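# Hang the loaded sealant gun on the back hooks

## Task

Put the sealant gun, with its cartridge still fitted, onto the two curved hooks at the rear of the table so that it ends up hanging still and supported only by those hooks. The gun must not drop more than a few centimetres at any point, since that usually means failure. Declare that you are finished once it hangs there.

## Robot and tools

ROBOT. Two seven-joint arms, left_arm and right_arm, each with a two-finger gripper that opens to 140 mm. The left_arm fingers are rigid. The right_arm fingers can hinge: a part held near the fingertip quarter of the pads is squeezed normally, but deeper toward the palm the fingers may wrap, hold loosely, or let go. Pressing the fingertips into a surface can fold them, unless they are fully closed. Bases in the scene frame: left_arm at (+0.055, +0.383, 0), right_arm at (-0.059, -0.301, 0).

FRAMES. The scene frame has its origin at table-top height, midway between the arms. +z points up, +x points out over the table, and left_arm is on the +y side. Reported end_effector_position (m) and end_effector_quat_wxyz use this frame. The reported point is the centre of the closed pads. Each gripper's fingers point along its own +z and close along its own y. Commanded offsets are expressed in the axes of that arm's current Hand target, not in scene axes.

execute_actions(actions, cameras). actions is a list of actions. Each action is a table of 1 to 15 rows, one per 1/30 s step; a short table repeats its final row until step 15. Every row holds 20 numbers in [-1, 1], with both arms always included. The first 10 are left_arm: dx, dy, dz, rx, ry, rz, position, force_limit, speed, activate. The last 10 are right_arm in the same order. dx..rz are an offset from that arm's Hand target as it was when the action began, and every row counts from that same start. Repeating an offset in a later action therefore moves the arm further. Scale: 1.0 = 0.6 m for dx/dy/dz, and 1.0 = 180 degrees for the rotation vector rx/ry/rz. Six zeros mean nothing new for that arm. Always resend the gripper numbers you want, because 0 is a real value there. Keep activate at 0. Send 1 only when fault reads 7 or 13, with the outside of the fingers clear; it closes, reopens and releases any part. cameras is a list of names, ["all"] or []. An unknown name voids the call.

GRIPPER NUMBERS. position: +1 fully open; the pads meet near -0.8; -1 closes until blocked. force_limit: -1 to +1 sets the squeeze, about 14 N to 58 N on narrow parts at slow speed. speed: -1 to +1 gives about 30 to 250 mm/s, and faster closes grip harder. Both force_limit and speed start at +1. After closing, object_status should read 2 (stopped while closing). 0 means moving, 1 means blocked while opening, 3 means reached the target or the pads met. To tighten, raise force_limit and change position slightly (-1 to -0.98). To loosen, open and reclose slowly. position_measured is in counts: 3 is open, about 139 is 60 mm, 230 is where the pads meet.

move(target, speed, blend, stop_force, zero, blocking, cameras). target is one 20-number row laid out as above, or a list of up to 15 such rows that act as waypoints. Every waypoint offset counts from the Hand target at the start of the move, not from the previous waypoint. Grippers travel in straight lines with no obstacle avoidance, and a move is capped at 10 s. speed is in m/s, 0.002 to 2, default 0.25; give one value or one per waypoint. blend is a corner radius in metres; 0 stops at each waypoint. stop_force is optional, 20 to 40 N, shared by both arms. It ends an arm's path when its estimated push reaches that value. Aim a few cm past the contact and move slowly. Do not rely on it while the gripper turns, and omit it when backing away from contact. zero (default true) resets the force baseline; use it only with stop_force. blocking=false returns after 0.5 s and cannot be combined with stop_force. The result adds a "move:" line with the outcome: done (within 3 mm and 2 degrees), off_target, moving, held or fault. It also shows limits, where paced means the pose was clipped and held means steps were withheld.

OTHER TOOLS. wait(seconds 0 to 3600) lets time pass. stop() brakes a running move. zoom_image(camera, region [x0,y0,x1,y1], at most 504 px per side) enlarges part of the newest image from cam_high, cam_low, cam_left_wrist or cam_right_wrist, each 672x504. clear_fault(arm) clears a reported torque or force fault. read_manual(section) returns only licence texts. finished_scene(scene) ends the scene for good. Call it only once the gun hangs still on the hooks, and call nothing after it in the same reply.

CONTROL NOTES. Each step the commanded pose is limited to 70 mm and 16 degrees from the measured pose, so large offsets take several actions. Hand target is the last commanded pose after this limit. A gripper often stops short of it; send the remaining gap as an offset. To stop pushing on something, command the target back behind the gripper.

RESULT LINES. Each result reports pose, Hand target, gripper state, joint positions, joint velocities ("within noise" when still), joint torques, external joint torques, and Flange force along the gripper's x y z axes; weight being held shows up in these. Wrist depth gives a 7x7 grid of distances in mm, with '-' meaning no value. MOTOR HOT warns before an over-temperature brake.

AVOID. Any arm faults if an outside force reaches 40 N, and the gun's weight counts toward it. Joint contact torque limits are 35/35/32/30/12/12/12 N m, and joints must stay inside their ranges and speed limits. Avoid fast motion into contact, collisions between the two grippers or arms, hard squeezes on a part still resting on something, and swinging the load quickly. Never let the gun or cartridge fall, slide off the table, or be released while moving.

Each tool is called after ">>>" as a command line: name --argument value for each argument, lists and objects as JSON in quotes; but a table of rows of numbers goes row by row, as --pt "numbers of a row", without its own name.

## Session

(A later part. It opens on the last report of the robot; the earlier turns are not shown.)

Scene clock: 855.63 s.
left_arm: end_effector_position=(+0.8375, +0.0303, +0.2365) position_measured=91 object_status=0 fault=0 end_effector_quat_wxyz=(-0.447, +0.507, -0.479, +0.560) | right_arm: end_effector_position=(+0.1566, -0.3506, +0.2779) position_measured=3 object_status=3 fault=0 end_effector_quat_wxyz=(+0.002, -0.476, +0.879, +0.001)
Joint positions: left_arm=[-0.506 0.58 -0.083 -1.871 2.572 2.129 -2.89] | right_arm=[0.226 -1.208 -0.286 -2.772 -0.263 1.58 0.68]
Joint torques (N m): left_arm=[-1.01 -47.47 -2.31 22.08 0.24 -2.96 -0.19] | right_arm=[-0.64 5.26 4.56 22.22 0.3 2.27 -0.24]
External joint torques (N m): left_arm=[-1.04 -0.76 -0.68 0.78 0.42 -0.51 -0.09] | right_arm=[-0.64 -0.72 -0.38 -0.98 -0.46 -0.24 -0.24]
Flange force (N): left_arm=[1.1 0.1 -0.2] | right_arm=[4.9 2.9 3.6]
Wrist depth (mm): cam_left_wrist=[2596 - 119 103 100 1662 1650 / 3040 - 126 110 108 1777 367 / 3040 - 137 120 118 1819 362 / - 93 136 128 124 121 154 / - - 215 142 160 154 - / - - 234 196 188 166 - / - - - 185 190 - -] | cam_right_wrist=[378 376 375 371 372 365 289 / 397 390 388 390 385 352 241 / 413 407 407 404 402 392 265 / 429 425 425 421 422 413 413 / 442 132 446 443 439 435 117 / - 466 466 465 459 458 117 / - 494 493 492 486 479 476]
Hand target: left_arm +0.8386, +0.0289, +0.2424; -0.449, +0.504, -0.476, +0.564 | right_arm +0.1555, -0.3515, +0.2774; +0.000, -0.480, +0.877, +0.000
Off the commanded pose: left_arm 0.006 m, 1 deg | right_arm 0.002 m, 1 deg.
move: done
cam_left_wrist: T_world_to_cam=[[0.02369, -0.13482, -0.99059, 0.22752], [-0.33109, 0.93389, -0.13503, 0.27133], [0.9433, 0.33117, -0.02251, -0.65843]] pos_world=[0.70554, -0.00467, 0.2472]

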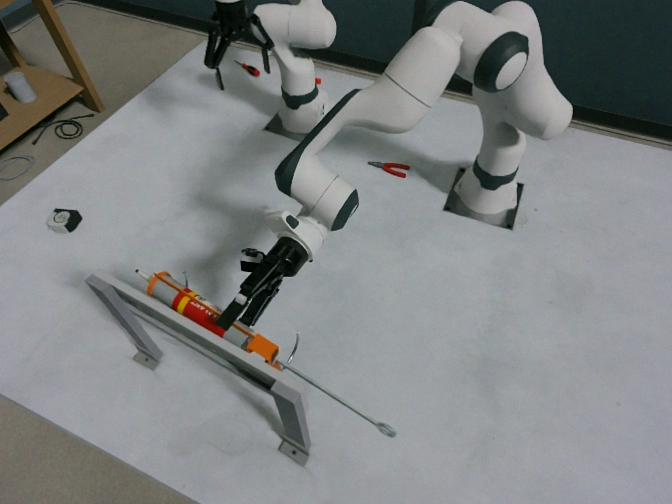

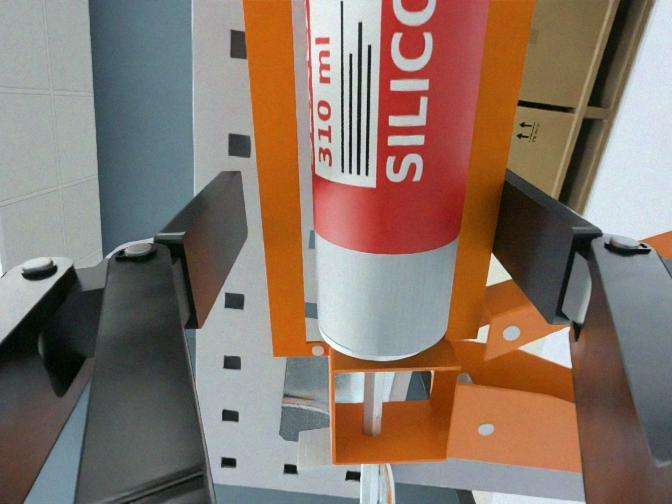

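>>> move --target '[0,0,0,0,0,0,1,0,-1,0,0,0,0,0,0,0,1,0,-0.7,0]'

>>> move --target '[0,0,-0.25,0,0,0,1,0,-1,0,0,0,0,0,0,0,1,0,-0.7,0]' --speed 0.08 --cameras '["cam_high","cam_left_wrist"]'

>>> zoom_image --camera "cam_high" --region '[100, 225, 430, 455]'

Scene clock: 863.90 s.
left_arm: end_effector_position=(+0.8381, +0.0303, +0.2386) position_measured=3 object_status=0 fault=0 end_effector_quat_wxyz=(-0.448, +0.507, -0.477, +0.561) | right_arm: end_effector_position=(+0.1566, -0.3506, +0.2779) position_measured=3 object_status=3 fault=0 end_effector_quat_wxyz=(+0.002, -0.476, +0.879, +0.001)
Joint positions: left_arm=[-0.506 0.579 -0.083 -1.87 2.573 2.126 -2.89] | right_arm=[0.226 -1.208 -0.286 -2.772 -0.263 1.58 0.68]
Joint torques (N m): left_arm=[-0.87 -46.81 -2.48 21.59 0.17 -2.6 -0.16] | right_arm=[-0.59 5.3 4.56 22.23 0.3 2.26 -0.24]
External joint torques (N m): left_arm=[-0.83 0.05 -0.77 0.17 0.37 -0.17 -0.07] | right_arm=[-0.65 -0.65 -0.39 -0.94 -0.46 -0.25 -0.24]
Flange force (N): left_arm=[0.8 0.9 -0.1] | right_arm=[4.8 2.6 3.4]
Wrist depth (mm): cam_left_wrist=[- 3254 - 102 98 1583 1674 / - 3555 171 110 105 1764 371 / - 3727 136 121 113 1834 342 / - 124 - 129 123 154 123 / - 3984 214 156 159 154 150 / - - - 195 189 170 208 / - - - 182 184 272 183] | cam_right_wrist=[380 377 376 373 371 365 289 / 394 394 391 388 384 353 241 / 412 408 409 405 401 392 265 / 433 424 425 424 418 415 410 / 441 132 444 439 438 439 117 / - 463 466 463 460 456 117 / - 497 492 488 482 482 476]
Hand target: left_arm +0.8386, +0.0289, +0.2424; -0.449, +0.504, -0.476, +0.564 | right_arm +0.1555, -0.3515, +0.2774; +0.000, -0.480, +0.877, +0.000
Off the commanded pose: left_arm 0.004 m, 0 deg | right_arm 0.002 m, 1 deg.
move: done

Scene clock: 866.40 s.
left_arm: end_effector_position=(+0.6894, +0.0402, +0.2355) position_measured=3 object_status=3 fault=0 end_effector_quat_wxyz=(-0.449, +0.502, -0.480, +0.563) | right_arm: end_effector_position=(+0.1566, -0.3506, +0.2779) position_measured=3 object_status=3 fault=0 end_effector_quat_wxyz=(+0.002, -0.476, +0.879, +0.001)
Joint positions: left_arm=[-0.599 0.314 -0.155 -2.348 2.464 1.891 -2.941] | right_arm=[0.226 -1.208 -0.286 -2.772 -0.263 1.58 0.68]
Joint velocities: left_arm=[-0.001 -0.001 0 0 -0.001 -0.004 -0.004] | right_arm=[within noise]
Joint torques (N m): left_arm=[-0.62 -36.17 -2.48 17.62 -0.18 -2.67 -0.22] | right_arm=[-0.64 5.27 4.54 22.21 0.31 2.26 -0.2]
External joint torques (N m): left_arm=[-0.46 -0.09 -0.97 -0.7 -0.39 -0.19 -0.13] | right_arm=[-0.67 -0.75 -0.39 -0.93 -0.45 -0.25 -0.2]
Flange force (N): left_arm=[0.4 -0.2 -3.8] | right_arm=[4.9 3.0 3.5]
Wrist depth (mm): cam_left_wrist=[- - 289 234 1834 1894 394 / 2687 - 324 255 1975 1926 381 / 2853 3916 360 280 293 457 340 / - 132 - 304 314 323 123 / - 3398 - 351 414 409 112 / - - - - 4126 491 351 / - - - - 686 470 355] | cam_right_wrist=[380 378 375 374 370 365 289 / 392 391 388 388 386 353 243 / 411 412 407 404 403 394 264 / 430 424 424 422 419 416 414 / 443 131 446 440 439 440 117 / - 465 468 463 461 457 117 / - 496 491 488 483 479 478]
Hand target: left_arm +0.6893, +0.0416, +0.2367; -0.449, +0.504, -0.476, +0.564 | right_arm +0.1555, -0.3515, +0.2774; +0.000, -0.480, +0.877, +0.000
Off the commanded pose: left_arm 0.002 m, 0 deg | right_arm 0.002 m, 1 deg.
move: done
cam_left_wrist: T_world_to_cam=[[0.03237, -0.12978, -0.99101, 0.2253], [-0.32324, 0.93689, -0.13325, 0.20698], [0.94576, 0.32465, -0.01162, -0.52609]] pos_world=[0.55717, 0.00612, 0.24474]

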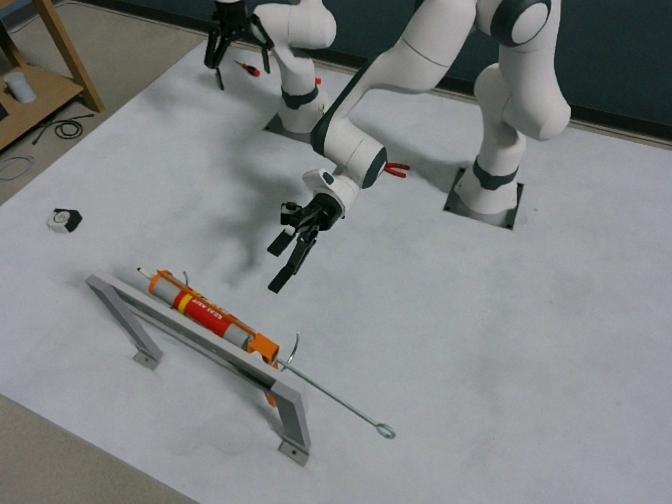

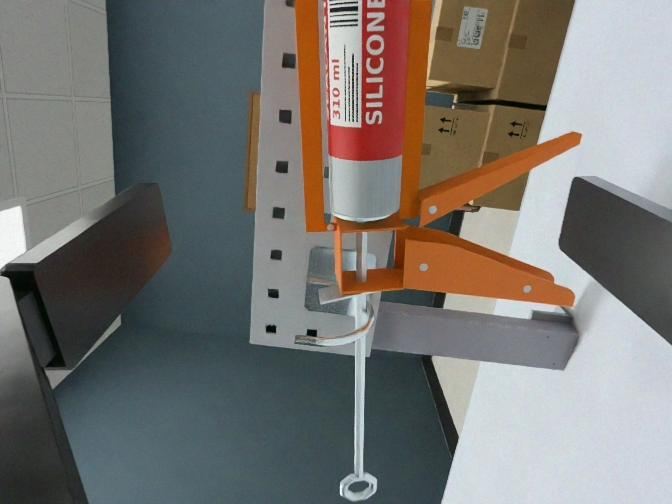

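Scaled by 1.527 from the camera's image (finer frame: 960x720).

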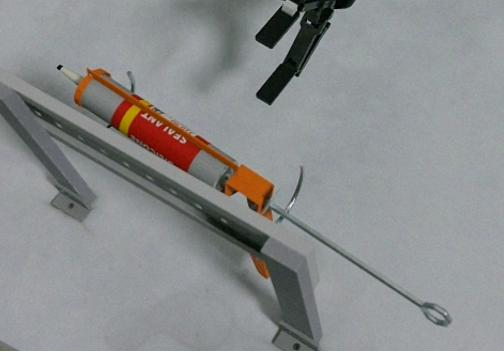

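>>> wait --seconds 1.5 --cameras '["cam_high"]'

>>> finished_scene --scene 2

Scene clock: 870.43 s.
left_arm: end_effector_position=(+0.6895, +0.0403, +0.2357) position_measured=3 object_status=3 fault=0 end_effector_quat_wxyz=(-0.449, +0.502, -0.479, +0.563) | right_arm: end_effector_position=(+0.1566, -0.3506, +0.2779) position_measured=3 object_status=3 fault=0 end_effector_quat_wxyz=(+0.002, -0.476, +0.879, +0.001)
Joint positions: left_arm=[-0.599 0.314 -0.155 -2.348 2.464 1.891 -2.942] | right_arm=[0.226 -1.208 -0.286 -2.772 -0.263 1.58 0.68]
Joint torques (N m): left_arm=[-0.6 -36.19 -2.47 17.66 -0.16 -2.67 -0.28] | right_arm=[-0.62 5.22 4.54 22.24 0.31 2.27 -0.24]
External joint torques (N m): left_arm=[-0.54 -0.09 -1.07 -0.62 -0.36 -0.18 -0.18] | right_arm=[-0.64 -0.65 -0.43 -0.99 -0.45 -0.25 -0.24]
Flange force (N): left_arm=[0.5 -0.1 -3.7] | right_arm=[4.8 2.6 3.6]
Wrist depth (mm): cam_left_wrist=[3165 - 2818 233 1791 1819 395 / - 3610 - 252 1942 1926 379 / - 3788 4126 275 297 293 340 / - 142 3916 319 314 340 123 / - 5023 2751 386 413 408 112 / - - - - - 492 349 / - - - - 626 466 354] | cam_right_wrist=[378 377 375 375 371 365 289 / 394 391 390 388 386 354 241 / 414 410 409 404 400 393 265 / 431 424 425 424 421 416 413 / 441 132 446 443 439 438 117 / - 466 464 464 460 456 117 / - 493 492 487 484 479 479]
Hand target: left_arm +0.6893, +0.0416, +0.2367; -0.449, +0.504, -0.476, +0.564 | right_arm +0.1555, -0.3515, +0.2774; +0.000, -0.480, +0.877, +0.000
Tool commands: left_gripper/position=+1.0 left_gripper/force_limit=+0.0 left_gripper/speed=-1.0 left_gripper/activate=+0.0 right_gripper/position=+1.0 right_gripper/force_limit=+0.0 right_gripper/speed=-0.7 right_gripper/activate=+0.0
Off the commanded pose: left_arm 0.002 m, 0 deg | right_arm 0.002 m, 1 deg.
wait: 1.50 s; at rest from the start

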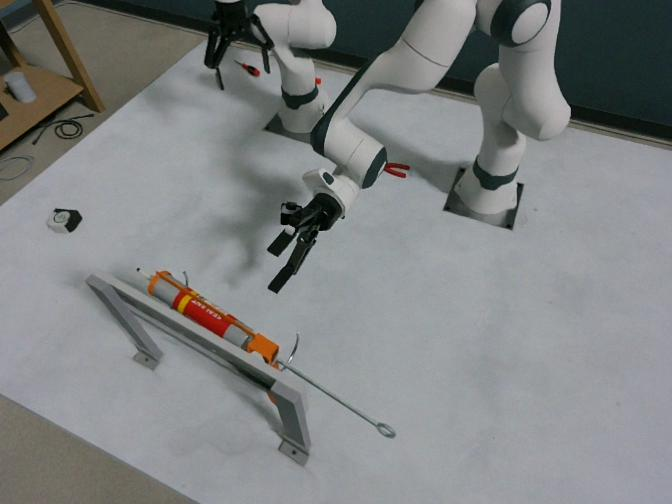

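The scene is finished: the task was done.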